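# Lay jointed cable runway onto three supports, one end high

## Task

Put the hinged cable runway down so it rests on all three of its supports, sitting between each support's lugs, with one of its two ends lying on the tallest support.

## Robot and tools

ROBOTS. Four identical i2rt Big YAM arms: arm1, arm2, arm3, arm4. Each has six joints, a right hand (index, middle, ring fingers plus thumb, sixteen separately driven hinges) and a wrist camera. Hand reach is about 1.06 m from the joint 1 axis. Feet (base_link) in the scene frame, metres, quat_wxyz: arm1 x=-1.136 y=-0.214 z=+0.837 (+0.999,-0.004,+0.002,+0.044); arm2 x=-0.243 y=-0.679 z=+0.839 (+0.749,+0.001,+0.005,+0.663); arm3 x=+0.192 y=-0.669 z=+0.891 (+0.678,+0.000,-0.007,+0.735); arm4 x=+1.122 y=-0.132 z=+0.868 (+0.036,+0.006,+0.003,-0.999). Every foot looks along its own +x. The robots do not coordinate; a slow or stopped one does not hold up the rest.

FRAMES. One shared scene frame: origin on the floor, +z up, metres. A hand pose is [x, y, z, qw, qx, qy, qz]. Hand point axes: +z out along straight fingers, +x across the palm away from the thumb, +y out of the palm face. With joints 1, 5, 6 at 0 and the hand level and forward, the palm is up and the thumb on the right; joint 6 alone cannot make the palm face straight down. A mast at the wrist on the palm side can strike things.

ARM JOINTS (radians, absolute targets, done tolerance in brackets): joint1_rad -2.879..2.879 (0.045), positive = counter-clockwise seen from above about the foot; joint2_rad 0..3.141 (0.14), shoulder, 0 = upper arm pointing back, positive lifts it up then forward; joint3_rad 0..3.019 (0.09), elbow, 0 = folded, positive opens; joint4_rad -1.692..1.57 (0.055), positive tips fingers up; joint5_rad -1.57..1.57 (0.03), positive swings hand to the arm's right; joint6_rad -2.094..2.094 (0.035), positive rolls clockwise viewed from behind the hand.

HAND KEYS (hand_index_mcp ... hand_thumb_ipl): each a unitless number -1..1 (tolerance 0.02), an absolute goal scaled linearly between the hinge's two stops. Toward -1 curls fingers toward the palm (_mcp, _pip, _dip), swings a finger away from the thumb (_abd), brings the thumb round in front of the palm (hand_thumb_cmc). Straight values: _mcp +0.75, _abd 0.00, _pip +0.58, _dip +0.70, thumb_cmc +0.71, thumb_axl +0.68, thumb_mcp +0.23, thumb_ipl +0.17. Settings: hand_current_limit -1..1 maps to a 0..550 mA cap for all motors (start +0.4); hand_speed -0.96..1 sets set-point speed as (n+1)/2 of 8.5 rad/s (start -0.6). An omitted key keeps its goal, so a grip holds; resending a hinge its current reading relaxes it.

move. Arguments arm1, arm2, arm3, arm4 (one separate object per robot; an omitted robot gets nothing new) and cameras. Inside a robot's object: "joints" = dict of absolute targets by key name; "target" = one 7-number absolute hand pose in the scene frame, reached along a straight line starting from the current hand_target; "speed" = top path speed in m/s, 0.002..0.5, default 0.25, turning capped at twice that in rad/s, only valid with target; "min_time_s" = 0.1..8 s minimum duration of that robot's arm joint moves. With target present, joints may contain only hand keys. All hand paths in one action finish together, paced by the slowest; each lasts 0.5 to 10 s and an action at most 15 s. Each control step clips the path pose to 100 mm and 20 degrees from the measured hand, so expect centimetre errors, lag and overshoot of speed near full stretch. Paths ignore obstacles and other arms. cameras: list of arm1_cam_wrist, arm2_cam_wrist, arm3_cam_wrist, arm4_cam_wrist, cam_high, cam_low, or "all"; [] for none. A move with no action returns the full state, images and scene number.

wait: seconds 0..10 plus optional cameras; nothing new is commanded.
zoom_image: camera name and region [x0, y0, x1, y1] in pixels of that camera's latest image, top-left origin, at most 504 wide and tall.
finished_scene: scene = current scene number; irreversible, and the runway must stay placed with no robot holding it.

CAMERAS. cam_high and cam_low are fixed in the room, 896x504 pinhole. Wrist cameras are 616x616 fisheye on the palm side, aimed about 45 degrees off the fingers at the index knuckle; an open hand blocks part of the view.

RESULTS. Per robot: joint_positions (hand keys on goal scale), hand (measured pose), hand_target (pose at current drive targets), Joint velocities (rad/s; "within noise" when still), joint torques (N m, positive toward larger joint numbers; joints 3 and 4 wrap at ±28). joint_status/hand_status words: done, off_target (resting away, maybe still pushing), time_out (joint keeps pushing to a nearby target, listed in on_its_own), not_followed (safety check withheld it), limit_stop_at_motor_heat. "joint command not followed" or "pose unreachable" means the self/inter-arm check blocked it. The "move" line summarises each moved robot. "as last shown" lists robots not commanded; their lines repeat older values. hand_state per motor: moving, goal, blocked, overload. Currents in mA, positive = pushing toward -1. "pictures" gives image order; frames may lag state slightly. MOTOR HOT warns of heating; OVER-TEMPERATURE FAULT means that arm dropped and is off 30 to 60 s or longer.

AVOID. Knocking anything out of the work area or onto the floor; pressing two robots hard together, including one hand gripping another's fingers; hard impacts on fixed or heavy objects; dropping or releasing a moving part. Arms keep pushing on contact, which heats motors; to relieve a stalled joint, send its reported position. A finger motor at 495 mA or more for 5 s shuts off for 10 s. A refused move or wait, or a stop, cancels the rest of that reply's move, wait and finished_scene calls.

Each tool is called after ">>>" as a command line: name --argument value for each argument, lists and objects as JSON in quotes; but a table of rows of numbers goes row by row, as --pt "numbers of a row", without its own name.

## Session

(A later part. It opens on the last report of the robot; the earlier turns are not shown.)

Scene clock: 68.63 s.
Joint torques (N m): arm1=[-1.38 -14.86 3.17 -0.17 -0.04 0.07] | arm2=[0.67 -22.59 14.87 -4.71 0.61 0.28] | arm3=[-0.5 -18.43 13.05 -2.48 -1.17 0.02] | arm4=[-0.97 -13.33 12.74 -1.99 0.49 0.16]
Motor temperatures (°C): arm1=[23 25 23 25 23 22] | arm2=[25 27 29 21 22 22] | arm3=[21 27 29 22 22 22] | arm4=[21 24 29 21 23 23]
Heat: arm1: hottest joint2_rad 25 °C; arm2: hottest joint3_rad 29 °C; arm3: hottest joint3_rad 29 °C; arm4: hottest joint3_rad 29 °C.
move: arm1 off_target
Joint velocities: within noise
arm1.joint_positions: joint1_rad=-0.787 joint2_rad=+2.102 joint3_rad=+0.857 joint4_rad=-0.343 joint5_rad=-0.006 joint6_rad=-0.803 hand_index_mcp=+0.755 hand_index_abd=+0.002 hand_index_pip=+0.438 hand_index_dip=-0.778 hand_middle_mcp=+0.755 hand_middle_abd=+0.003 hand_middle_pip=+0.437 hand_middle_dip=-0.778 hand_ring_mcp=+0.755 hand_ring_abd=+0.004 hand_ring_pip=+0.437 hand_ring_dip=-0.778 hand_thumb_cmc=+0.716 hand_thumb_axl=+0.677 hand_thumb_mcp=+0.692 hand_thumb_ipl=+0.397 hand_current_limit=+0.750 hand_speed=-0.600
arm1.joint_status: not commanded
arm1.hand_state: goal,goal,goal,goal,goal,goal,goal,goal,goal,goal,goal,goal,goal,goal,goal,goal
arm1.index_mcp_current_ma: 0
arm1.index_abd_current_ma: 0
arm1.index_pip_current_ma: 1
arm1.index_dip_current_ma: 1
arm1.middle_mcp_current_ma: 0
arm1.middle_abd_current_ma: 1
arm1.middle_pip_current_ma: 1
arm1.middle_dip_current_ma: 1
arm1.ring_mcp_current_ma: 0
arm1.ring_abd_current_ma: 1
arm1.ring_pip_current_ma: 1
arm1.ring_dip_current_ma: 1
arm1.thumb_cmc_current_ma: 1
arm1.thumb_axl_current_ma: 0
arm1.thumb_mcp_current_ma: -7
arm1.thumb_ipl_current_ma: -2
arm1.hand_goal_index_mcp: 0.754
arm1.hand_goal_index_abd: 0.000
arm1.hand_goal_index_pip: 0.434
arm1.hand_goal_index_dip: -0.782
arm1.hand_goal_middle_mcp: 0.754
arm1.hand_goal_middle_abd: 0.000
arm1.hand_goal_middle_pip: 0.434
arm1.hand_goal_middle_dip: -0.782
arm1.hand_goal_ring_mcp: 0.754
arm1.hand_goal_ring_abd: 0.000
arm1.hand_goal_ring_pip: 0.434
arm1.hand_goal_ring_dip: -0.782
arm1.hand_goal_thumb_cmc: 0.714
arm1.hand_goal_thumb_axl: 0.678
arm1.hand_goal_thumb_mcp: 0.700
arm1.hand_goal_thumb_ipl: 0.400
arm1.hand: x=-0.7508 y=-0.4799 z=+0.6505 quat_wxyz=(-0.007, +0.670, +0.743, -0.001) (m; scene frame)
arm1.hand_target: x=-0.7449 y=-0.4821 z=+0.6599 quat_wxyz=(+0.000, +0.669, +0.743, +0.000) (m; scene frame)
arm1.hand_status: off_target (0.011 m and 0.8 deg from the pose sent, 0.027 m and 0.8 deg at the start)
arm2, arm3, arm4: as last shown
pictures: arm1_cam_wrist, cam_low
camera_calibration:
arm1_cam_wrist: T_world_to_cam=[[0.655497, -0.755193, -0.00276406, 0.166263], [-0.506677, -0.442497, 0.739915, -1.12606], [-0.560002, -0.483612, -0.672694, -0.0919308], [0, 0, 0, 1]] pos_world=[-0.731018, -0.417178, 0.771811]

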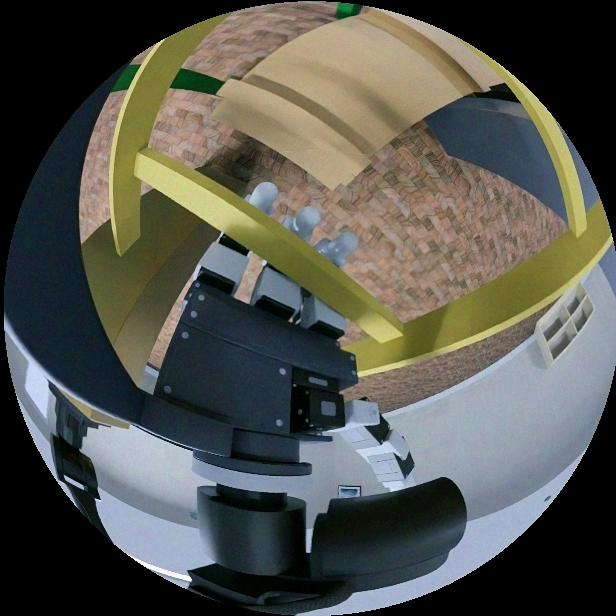

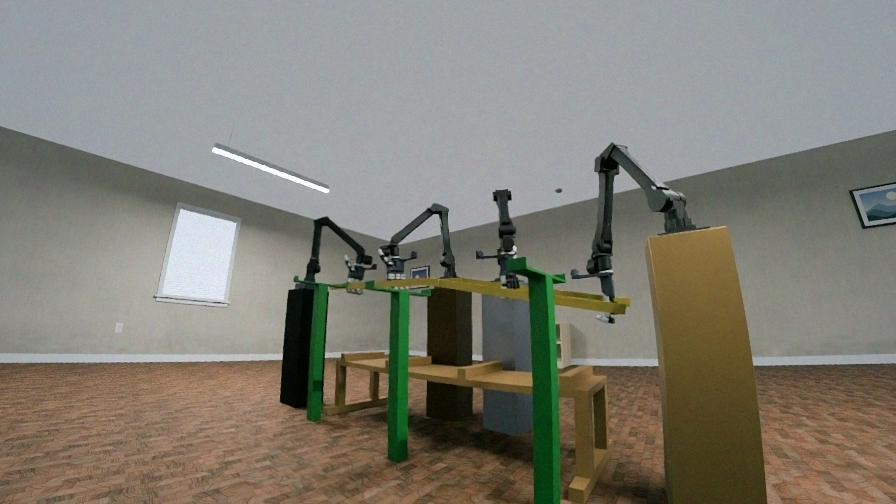

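>>> move --arm1 '{"target":[-0.752,-0.475,0.730,0,0.6756,0.7373,0],"speed":0.07}' --cameras '["arm1_cam_wrist","cam_low"]'

Scene clock: 70.57 s.
Joint torques (N m): arm1=[-1.03 -14.97 4.05 -0.38 -0.11 0.14] | arm2=[0.79 -20.25 14.99 -3.9 0.78 0.29] | arm3=[-0.44 -18.43 13.03 -2.48 -1.28 0.02] | arm4=[-1.14 -12.57 12.38 -1.54 0.47 0.16]
Motor temperatures (°C): arm1=[23 25 23 25 23 22] | arm2=[25 27 29 21 22 22] | arm3=[21 27 29 22 22 22] | arm4=[21 24 29 21 23 23]
Heat: arm1: hottest joint2_rad 25 °C; arm2: hottest joint3_rad 29 °C; arm3: hottest joint3_rad 29 °C; arm4: hottest joint3_rad 29 °C.
move: arm1 off_target
Joint velocities: within noise
arm1.joint_positions: joint1_rad=-0.787 joint2_rad=+1.909 joint3_rad=+0.814 joint4_rad=-0.500 joint5_rad=-0.004 joint6_rad=-0.789 hand_index_mcp=+0.755 hand_index_abd=+0.002 hand_index_pip=+0.438 hand_index_dip=-0.778 hand_middle_mcp=+0.755 hand_middle_abd=+0.003 hand_middle_pip=+0.437 hand_middle_dip=-0.778 hand_ring_mcp=+0.772 hand_ring_abd=+0.004 hand_ring_pip=+0.456 hand_ring_dip=-0.759 hand_thumb_cmc=+0.716 hand_thumb_axl=+0.677 hand_thumb_mcp=+0.692 hand_thumb_ipl=+0.397 hand_current_limit=+0.750 hand_speed=-0.600
arm1.joint_status: not commanded
arm1.hand_state: goal,goal,goal,goal,goal,goal,goal,goal,goal,goal,blocked,blocked,goal,goal,goal,goal
arm1.index_mcp_current_ma: 0
arm1.index_abd_current_ma: 0
arm1.index_pip_current_ma: 1
arm1.index_dip_current_ma: 1
arm1.middle_mcp_current_ma: 0
arm1.middle_abd_current_ma: 1
arm1.middle_pip_current_ma: 1
arm1.middle_dip_current_ma: 1
arm1.ring_mcp_current_ma: 19
arm1.ring_abd_current_ma: 1
arm1.ring_pip_current_ma: 22
arm1.ring_dip_current_ma: 23
arm1.thumb_cmc_current_ma: 1
arm1.thumb_axl_current_ma: 0
arm1.thumb_mcp_current_ma: -7
arm1.thumb_ipl_current_ma: -2
arm1.hand_goal_index_mcp: 0.754
arm1.hand_goal_index_abd: 0.000
arm1.hand_goal_index_pip: 0.434
arm1.hand_goal_index_dip: -0.782
arm1.hand_goal_middle_mcp: 0.754
arm1.hand_goal_middle_abd: 0.000
arm1.hand_goal_middle_pip: 0.434
arm1.hand_goal_middle_dip: -0.782
arm1.hand_goal_ring_mcp: 0.754
arm1.hand_goal_ring_abd: 0.000
arm1.hand_goal_ring_pip: 0.434
arm1.hand_goal_ring_dip: -0.782
arm1.hand_goal_thumb_cmc: 0.714
arm1.hand_goal_thumb_axl: 0.678
arm1.hand_goal_thumb_mcp: 0.700
arm1.hand_goal_thumb_ipl: 0.400
arm1.hand: x=-0.7583 y=-0.4747 z=+0.7147 quat_wxyz=(-0.011, +0.675, +0.738, -0.002) (m; scene frame)
arm1.hand_target: x=-0.7521 y=-0.4750 z=+0.7295 quat_wxyz=(+0.000, +0.676, +0.737, +0.000) (m; scene frame)
arm1.hand_status: off_target (0.017 m and 1.2 deg from the pose sent, 0.080 m and 1.3 deg at the start)
arm2, arm3, arm4: as last shown
arm2.joint_positions: joint1_rad=+0.613 joint2_rad=+1.632 joint3_rad=+0.777 joint4_rad=-0.856 joint5_rad=-0.008 joint6_rad=+1.970 hand_index_mcp=+0.817 hand_index_abd=-0.016 hand_index_pip=+0.510 hand_index_dip=-0.580 hand_middle_mcp=+0.819 hand_middle_abd=-0.018 hand_middle_pip=+0.507 hand_middle_dip=-0.599 hand_ring_mcp=+0.818 hand_ring_abd=-0.016 hand_ring_pip=+0.505 hand_ring_dip=-0.621 hand_thumb_cmc=+0.715 hand_thumb_axl=+0.677 hand_thumb_mcp=+0.693 hand_thumb_ipl=+0.397 hand_current_limit=+0.750 hand_speed=-0.600
arm2.hand: x=-0.3126 y=-0.4042 z=+0.8161 quat_wxyz=(+0.063, +0.672, +0.737, -0.032) (m; scene frame)
arm2.hand_target: x=-0.3337 y=-0.3614 z=+0.8791 quat_wxyz=(-0.001, +0.682, +0.731, +0.000) (m; scene frame)
arm3.joint_positions: joint1_rad=-0.659 joint2_rad=+1.643 joint3_rad=+0.886 joint4_rad=-0.916 joint5_rad=+0.021 joint6_rad=-2.075 hand_index_mcp=+0.812 hand_index_abd=+0.012 hand_index_pip=+0.495 hand_index_dip=-0.593 hand_middle_mcp=+0.823 hand_middle_abd=+0.010 hand_middle_pip=+0.499 hand_middle_dip=-0.616 hand_ring_mcp=+0.823 hand_ring_abd=+0.007 hand_ring_pip=+0.496 hand_ring_dip=-0.621 hand_thumb_cmc=+0.715 hand_thumb_axl=+0.677 hand_thumb_mcp=+0.692 hand_thumb_ipl=+0.397 hand_current_limit=+0.750 hand_speed=-0.600
arm3.middle_mcp_current_ma: 107
arm3.middle_dip_current_ma: 62
arm3.ring_pip_current_ma: 79
arm3.ring_dip_current_ma: 52
arm3.hand: x=+0.3137 y=-0.3334 z=+0.8905 quat_wxyz=(-0.040, -0.680, +0.732, -0.022) (m; scene frame)
arm4.joint_positions: joint1_rad=+0.642 joint2_rad=+1.527 joint3_rad=+0.908 joint4_rad=-1.017 joint5_rad=-0.006 joint6_rad=+0.693 hand_index_mcp=+0.774 hand_index_abd=-0.014 hand_index_pip=+0.490 hand_index_dip=-0.695 hand_middle_mcp=+0.755 hand_middle_abd=-0.001 hand_middle_pip=+0.438 hand_middle_dip=-0.777 hand_ring_mcp=+0.755 hand_ring_abd=-0.002 hand_ring_pip=+0.437 hand_ring_dip=-0.778 hand_thumb_cmc=+0.715 hand_thumb_axl=+0.677 hand_thumb_mcp=+0.693 hand_thumb_ipl=+0.397 hand_current_limit=+0.750 hand_speed=-0.600
arm4.index_mcp_current_ma: 85
arm4.middle_pip_current_ma: 14
arm4.hand: x=+0.7582 y=-0.3533 z=+0.9022 quat_wxyz=(-0.038, +0.714, -0.699, +0.008) (m; scene frame)
arm4.hand_target: x=+0.7365 y=-0.3646 z=+0.9441 quat_wxyz=(+0.001, +0.707, -0.707, +0.000) (m; scene frame)
pictures: arm1_cam_wrist, cam_low
camera_calibration:
arm1_cam_wrist: T_world_to_cam=[[0.64506, -0.764077, -0.00918817, 0.167669], [-0.507828, -0.437649, 0.742007, -1.17511], [-0.570971, -0.473973, -0.670329, -0.05589], [0, 0, 0, 1]] pos_world=[-0.736823, -0.412664, 0.836016]

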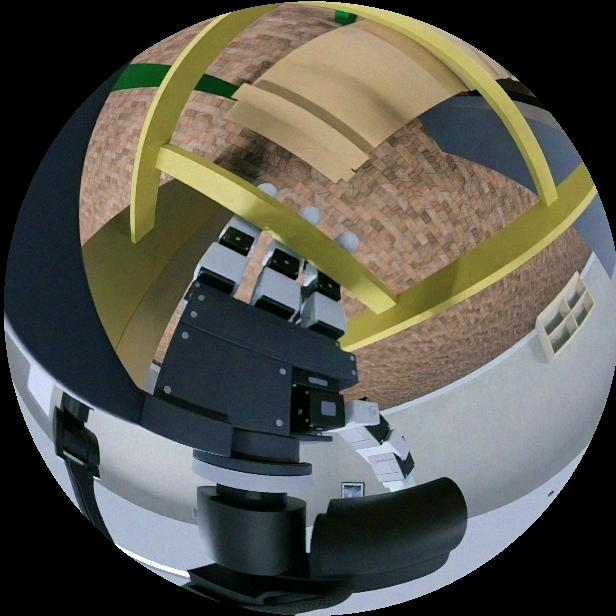

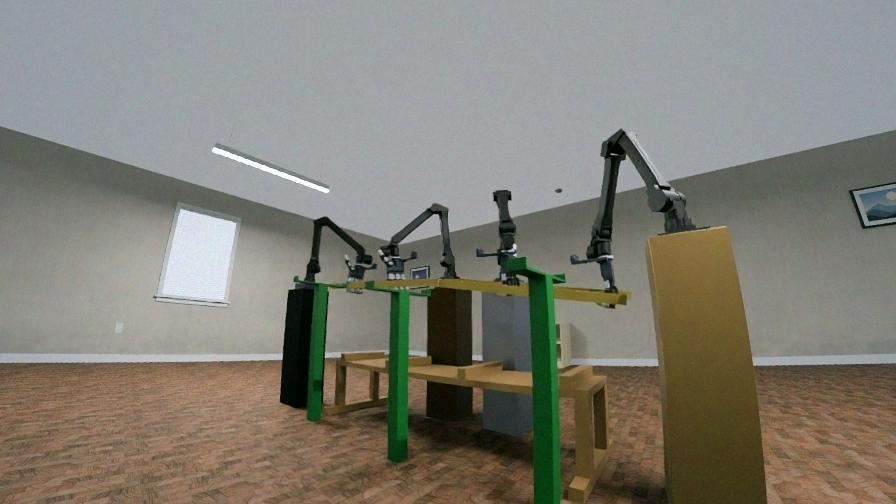

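>>> move --arm1 '{"target":[-0.765,-0.458,0.815,0,0.6820,0.7313,0],"speed":0.07}' --arm2 '{"target":[-0.337,-0.345,0.890,-0.0238,0.6816,0.7309,0.0255],"speed":0.07}' --arm3 '{"target":[0.328,-0.298,0.945,0.0179,-0.6818,0.7310,0.0191],"speed":0.07}' --arm4 '{"target":[0.738,-0.355,0.960,0,0.7071,-0.7071,0],"speed":0.07}' --cameras '["arm1_cam_wrist","arm4_cam_wrist","cam_low","cam_high"]'

Scene clock: 73.67 s.
Joint torques (N m): arm1=[-1.08 -14.45 6.35 -0.92 -0.09 0.06] | arm2=[0.56 -17.61 15.09 -2.15 1.71 0.22] | arm3=[-0.62 -20.19 11.88 -1.57 -1.76 -0.01] | arm4=[-1.03 -10.81 12.07 -1.11 0.35 0.06]
Motor temperatures (°C): arm1=[23 25 23 25 23 22] | arm2=[25 28 30 21 22 22] | arm3=[21 27 30 22 23 22] | arm4=[21 24 29 21 23 23]
Heat: arm1: hottest joint2_rad 25 °C; arm2: hottest joint3_rad 30 °C; arm3: hottest joint3_rad 30 °C; arm4: hottest joint3_rad 29 °C.
move: arm1 off_target; arm2 off_target; arm3 off_target; arm4 off_target
Joint velocities: within noise
arm1.joint_positions: joint1_rad=-0.771 joint2_rad=+1.671 joint3_rad=+0.778 joint4_rad=-0.716 joint5_rad=-0.005 joint6_rad=-0.751 hand_index_mcp=+0.755 hand_index_abd=+0.002 hand_index_pip=+0.438 hand_index_dip=-0.778 hand_middle_mcp=+0.755 hand_middle_abd=+0.003 hand_middle_pip=+0.441 hand_middle_dip=-0.771 hand_ring_mcp=+0.773 hand_ring_abd=+0.004 hand_ring_pip=+0.476 hand_ring_dip=-0.726 hand_thumb_cmc=+0.716 hand_thumb_axl=+0.677 hand_thumb_mcp=+0.692 hand_thumb_ipl=+0.397 hand_current_limit=+0.750 hand_speed=-0.600
arm1.joint_status: not commanded
arm1.hand_state: goal,goal,goal,goal,goal,goal,goal,goal,goal,goal,blocked,blocked,goal,goal,goal,goal
arm1.index_mcp_current_ma: 0
arm1.index_abd_current_ma: 0
arm1.index_pip_current_ma: 1
arm1.index_dip_current_ma: 1
arm1.middle_mcp_current_ma: 0
arm1.middle_abd_current_ma: 1
arm1.middle_pip_current_ma: 4
arm1.middle_dip_current_ma: 8
arm1.ring_mcp_current_ma: 19
arm1.ring_abd_current_ma: 1
arm1.ring_pip_current_ma: 62
arm1.ring_dip_current_ma: 98
arm1.thumb_cmc_current_ma: 1
arm1.thumb_axl_current_ma: 0
arm1.thumb_mcp_current_ma: -7
arm1.thumb_ipl_current_ma: -2
arm1.hand_goal_index_mcp: 0.754
arm1.hand_goal_index_abd: 0.000
arm1.hand_goal_index_pip: 0.434
arm1.hand_goal_index_dip: -0.782
arm1.hand_goal_middle_mcp: 0.754
arm1.hand_goal_middle_abd: 0.000
arm1.hand_goal_middle_pip: 0.434
arm1.hand_goal_middle_dip: -0.782
arm1.hand_goal_ring_mcp: 0.754
arm1.hand_goal_ring_abd: 0.000
arm1.hand_goal_ring_pip: 0.434
arm1.hand_goal_ring_dip: -0.782
arm1.hand_goal_thumb_cmc: 0.714
arm1.hand_goal_thumb_axl: 0.678
arm1.hand_goal_thumb_mcp: 0.700
arm1.hand_goal_thumb_ipl: 0.400
arm1.hand: x=-0.7724 y=-0.4569 z=+0.7912 quat_wxyz=(-0.017, +0.683, +0.730, -0.003) (m; scene frame)
arm1.hand_target: x=-0.7650 y=-0.4579 z=+0.8139 quat_wxyz=(+0.000, +0.682, +0.731, +0.000) (m; scene frame)
arm1.hand_status: off_target (0.025 m and 2.0 deg from the pose sent, 0.102 m and 1.7 deg at the start)
arm2.joint_positions: joint1_rad=+0.620 joint2_rad=+1.579 joint3_rad=+0.781 joint4_rad=-0.856 joint5_rad=+0.005 joint6_rad=+1.979 hand_index_mcp=+0.817 hand_index_abd=-0.008 hand_index_pip=+0.510 hand_index_dip=-0.601 hand_middle_mcp=+0.819 hand_middle_abd=-0.012 hand_middle_pip=+0.507 hand_middle_dip=-0.611 hand_ring_mcp=+0.818 hand_ring_abd=-0.010 hand_ring_pip=+0.505 hand_ring_dip=-0.621 hand_thumb_cmc=+0.715 hand_thumb_axl=+0.677 hand_thumb_mcp=+0.693 hand_thumb_ipl=+0.397 hand_current_limit=+0.750 hand_speed=-0.600
arm2.joint_status: not commanded
arm2.hand_state: blocked,goal,blocked,blocked,blocked,goal,blocked,blocked,blocked,goal,blocked,blocked,goal,goal,goal,goal
arm2.index_mcp_current_ma: 183
arm2.index_abd_current_ma: -9
arm2.index_pip_current_ma: 218
arm2.index_dip_current_ma: 192
arm2.middle_mcp_current_ma: 193
arm2.middle_abd_current_ma: -14
arm2.middle_pip_current_ma: 209
arm2.middle_dip_current_ma: 157
arm2.ring_mcp_current_ma: 188
arm2.ring_abd_current_ma: -12
arm2.ring_pip_current_ma: 201
arm2.ring_dip_current_ma: 122
arm2.thumb_cmc_current_ma: 1
arm2.thumb_axl_current_ma: 0
arm2.thumb_mcp_current_ma: -12
arm2.thumb_ipl_current_ma: -3
arm2.hand_goal_index_mcp: 0.754
arm2.hand_goal_index_abd: 0.000
arm2.hand_goal_index_pip: 0.434
arm2.hand_goal_index_dip: -0.670
arm2.hand_goal_middle_mcp: 0.754
arm2.hand_goal_middle_abd: 0.000
arm2.hand_goal_middle_pip: 0.434
arm2.hand_goal_middle_dip: -0.670
arm2.hand_goal_ring_mcp: 0.754
arm2.hand_goal_ring_abd: 0.000
arm2.hand_goal_ring_pip: 0.434
arm2.hand_goal_ring_dip: -0.670
arm2.hand_goal_thumb_cmc: 0.714
arm2.hand_goal_thumb_axl: 0.678
arm2.hand_goal_thumb_mcp: 0.700
arm2.hand_goal_thumb_ipl: 0.400
arm2.on_its_own: hand_index_dip moved -0.021 toward your old target -0.670
arm2.hand: x=-0.3172 y=-0.3960 z=+0.8314 quat_wxyz=(+0.039, +0.673, +0.738, -0.016) (m; scene frame)
arm2.hand_target: x=-0.3345 y=-0.3502 z=+0.8868 quat_wxyz=(-0.024, +0.682, +0.730, +0.025) (m; scene frame)
arm2.hand_status: off_target (0.080 m and 8.7 deg from the pose sent, 0.098 m and 12.0 deg at the start)
arm3.joint_positions: joint1_rad=-0.660 joint2_rad=+1.648 joint3_rad=+0.886 joint4_rad=-0.894 joint5_rad=+0.003 joint6_rad=-2.075 hand_index_mcp=+0.817 hand_index_abd=+0.012 hand_index_pip=+0.500 hand_index_dip=-0.593 hand_middle_mcp=+0.832 hand_middle_abd=+0.010 hand_middle_pip=+0.508 hand_middle_dip=-0.596 hand_ring_mcp=+0.831 hand_ring_abd=+0.007 hand_ring_pip=+0.520 hand_ring_dip=-0.587 hand_thumb_cmc=+0.715 hand_thumb_axl=+0.677 hand_thumb_mcp=+0.692 hand_thumb_ipl=+0.397 hand_current_limit=+0.750 hand_speed=-0.600
arm3.joint_status: not commanded
arm3.hand_state: blocked,goal,blocked,blocked,blocked,goal,blocked,blocked,blocked,goal,blocked,blocked,goal,goal,goal,goal
arm3.index_mcp_current_ma: 92
arm3.index_abd_current_ma: 3
arm3.index_pip_current_ma: 90
arm3.index_dip_current_ma: 119
arm3.middle_mcp_current_ma: 134
arm3.middle_abd_current_ma: 3
arm3.middle_pip_current_ma: 109
arm3.middle_dip_current_ma: 110
arm3.ring_mcp_current_ma: 130
arm3.ring_abd_current_ma: 1
arm3.ring_pip_current_ma: 143
arm3.ring_dip_current_ma: 136
arm3.thumb_cmc_current_ma: 0
arm3.thumb_axl_current_ma: 0
arm3.thumb_mcp_current_ma: -3
arm3.thumb_ipl_current_ma: -1
arm3.hand_goal_index_mcp: 0.754
arm3.hand_goal_index_abd: 0.000
arm3.hand_goal_index_pip: 0.434
arm3.hand_goal_index_dip: -0.670
arm3.hand_goal_middle_mcp: 0.754
arm3.hand_goal_middle_abd: 0.000
arm3.hand_goal_middle_pip: 0.434
arm3.hand_goal_middle_dip: -0.670
arm3.hand_goal_ring_mcp: 0.754
arm3.hand_goal_ring_abd: 0.000
arm3.hand_goal_ring_pip: 0.434
arm3.hand_goal_ring_dip: -0.670
arm3.hand_goal_thumb_cmc: 0.714
arm3.hand_goal_thumb_axl: 0.678
arm3.hand_goal_thumb_mcp: 0.700
arm3.hand_goal_thumb_ipl: 0.400
arm3.hand: x=+0.3139 y=-0.3276 z=+0.8896 quat_wxyz=(-0.033, -0.680, +0.732, -0.011) (m; scene frame)
arm3.hand_target: x=+0.3264 y=-0.3004 z=+0.9422 quat_wxyz=(+0.018, -0.683, +0.730, +0.019) (m; scene frame)
arm3.hand_status: off_target (0.064 m and 6.9 deg from the pose sent, 0.067 m and 8.2 deg at the start)
arm4.joint_positions: joint1_rad=+0.629 joint2_rad=+1.468 joint3_rad=+0.917 joint4_rad=-1.070 joint5_rad=-0.002 joint6_rad=+0.692 hand_index_mcp=+0.766 hand_index_abd=-0.011 hand_index_pip=+0.478 hand_index_dip=-0.715 hand_middle_mcp=+0.755 hand_middle_abd=-0.001 hand_middle_pip=+0.441 hand_middle_dip=-0.772 hand_ring_mcp=+0.755 hand_ring_abd=-0.002 hand_ring_pip=+0.437 hand_ring_dip=-0.778 hand_thumb_cmc=+0.715 hand_thumb_axl=+0.677 hand_thumb_mcp=+0.693 hand_thumb_ipl=+0.397 hand_current_limit=+0.750 hand_speed=-0.600
arm4.joint_status: not commanded
arm4.hand_state: goal,goal,blocked,blocked,goal,goal,goal,goal,goal,goal,goal,goal,goal,goal,goal,goal
arm4.index_mcp_current_ma: 50
arm4.index_abd_current_ma: -38
arm4.index_pip_current_ma: 190
arm4.index_dip_current_ma: 301
arm4.middle_mcp_current_ma: 4
arm4.middle_abd_current_ma: -4
arm4.middle_pip_current_ma: 27
arm4.middle_dip_current_ma: 40
arm4.ring_mcp_current_ma: 3
arm4.ring_abd_current_ma: -5
arm4.ring_pip_current_ma: 11
arm4.ring_dip_current_ma: 14
arm4.thumb_cmc_current_ma: 4
arm4.thumb_axl_current_ma: -3
arm4.thumb_mcp_current_ma: -36
arm4.thumb_ipl_current_ma: -13
arm4.hand_goal_index_mcp: 0.754
arm4.hand_goal_index_abd: 0.000
arm4.hand_goal_index_pip: 0.434
arm4.hand_goal_index_dip: -0.782
arm4.hand_goal_middle_mcp: 0.754
arm4.hand_goal_middle_abd: 0.000
arm4.hand_goal_middle_pip: 0.434
arm4.hand_goal_middle_dip: -0.782
arm4.hand_goal_ring_mcp: 0.754
arm4.hand_goal_ring_abd: 0.000
arm4.hand_goal_ring_pip: 0.434
arm4.hand_goal_ring_dip: -0.782
arm4.hand_goal_thumb_cmc: 0.714
arm4.hand_goal_thumb_axl: 0.678
arm4.hand_goal_thumb_mcp: 0.700
arm4.hand_goal_thumb_ipl: 0.400
arm4.hand: x=+0.7582 y=-0.3452 z=+0.9269 quat_wxyz=(-0.031, +0.710, -0.704, +0.006) (m; scene frame)
arm4.hand_target: x=+0.7392 y=-0.3540 z=+0.9598 quat_wxyz=(+0.000, +0.707, -0.707, +0.000) (m; scene frame)
arm4.hand_status: off_target (0.040 m and 3.7 deg from the pose sent, 0.061 m and 4.6 deg at the start)
pictures: arm1_cam_wrist, arm4_cam_wrist, cam_high, cam_low
camera_calibration:
arm1_cam_wrist: T_world_to_cam=[[0.627087, -0.778633, -0.0221941, 0.180937], [-0.510062, -0.431989, 0.743789, -1.23169], [-0.588726, -0.4551, -0.668046, -0.0110902], [0, 0, 0, 1]] pos_world=[-0.74823, -0.396241, 0.912724]
arm4_cam_wrist: T_world_to_cam=[[-0.646808, 0.761711, -0.0378982, 0.826685], [0.470229, 0.437433, 0.76651, -0.959321], [0.600437, 0.477964, -0.641113, 0.428271], [0, 0, 0, 1]] pos_world=[0.728657, -0.414755, 1.04123]

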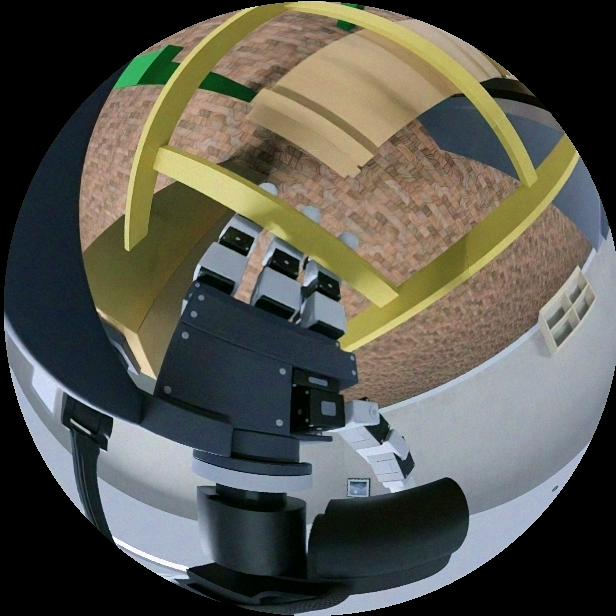

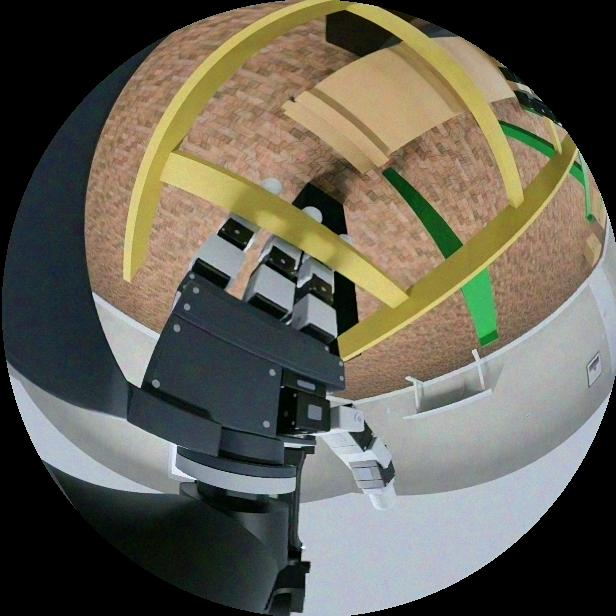

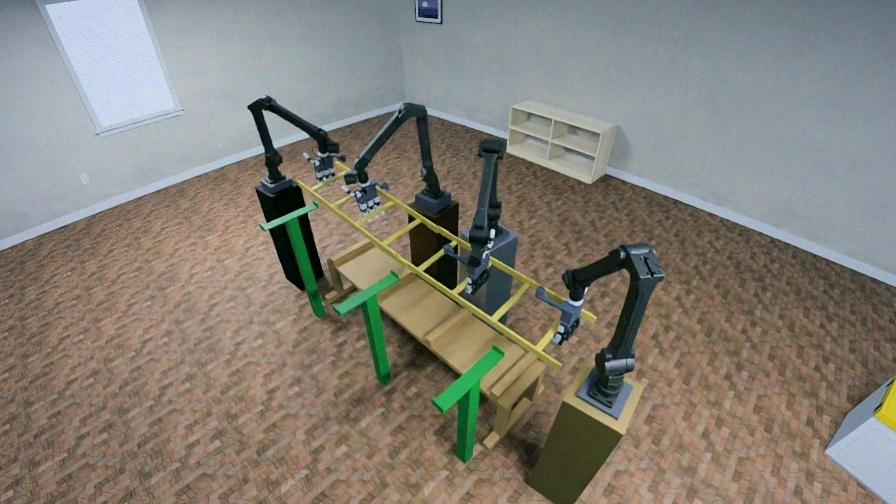

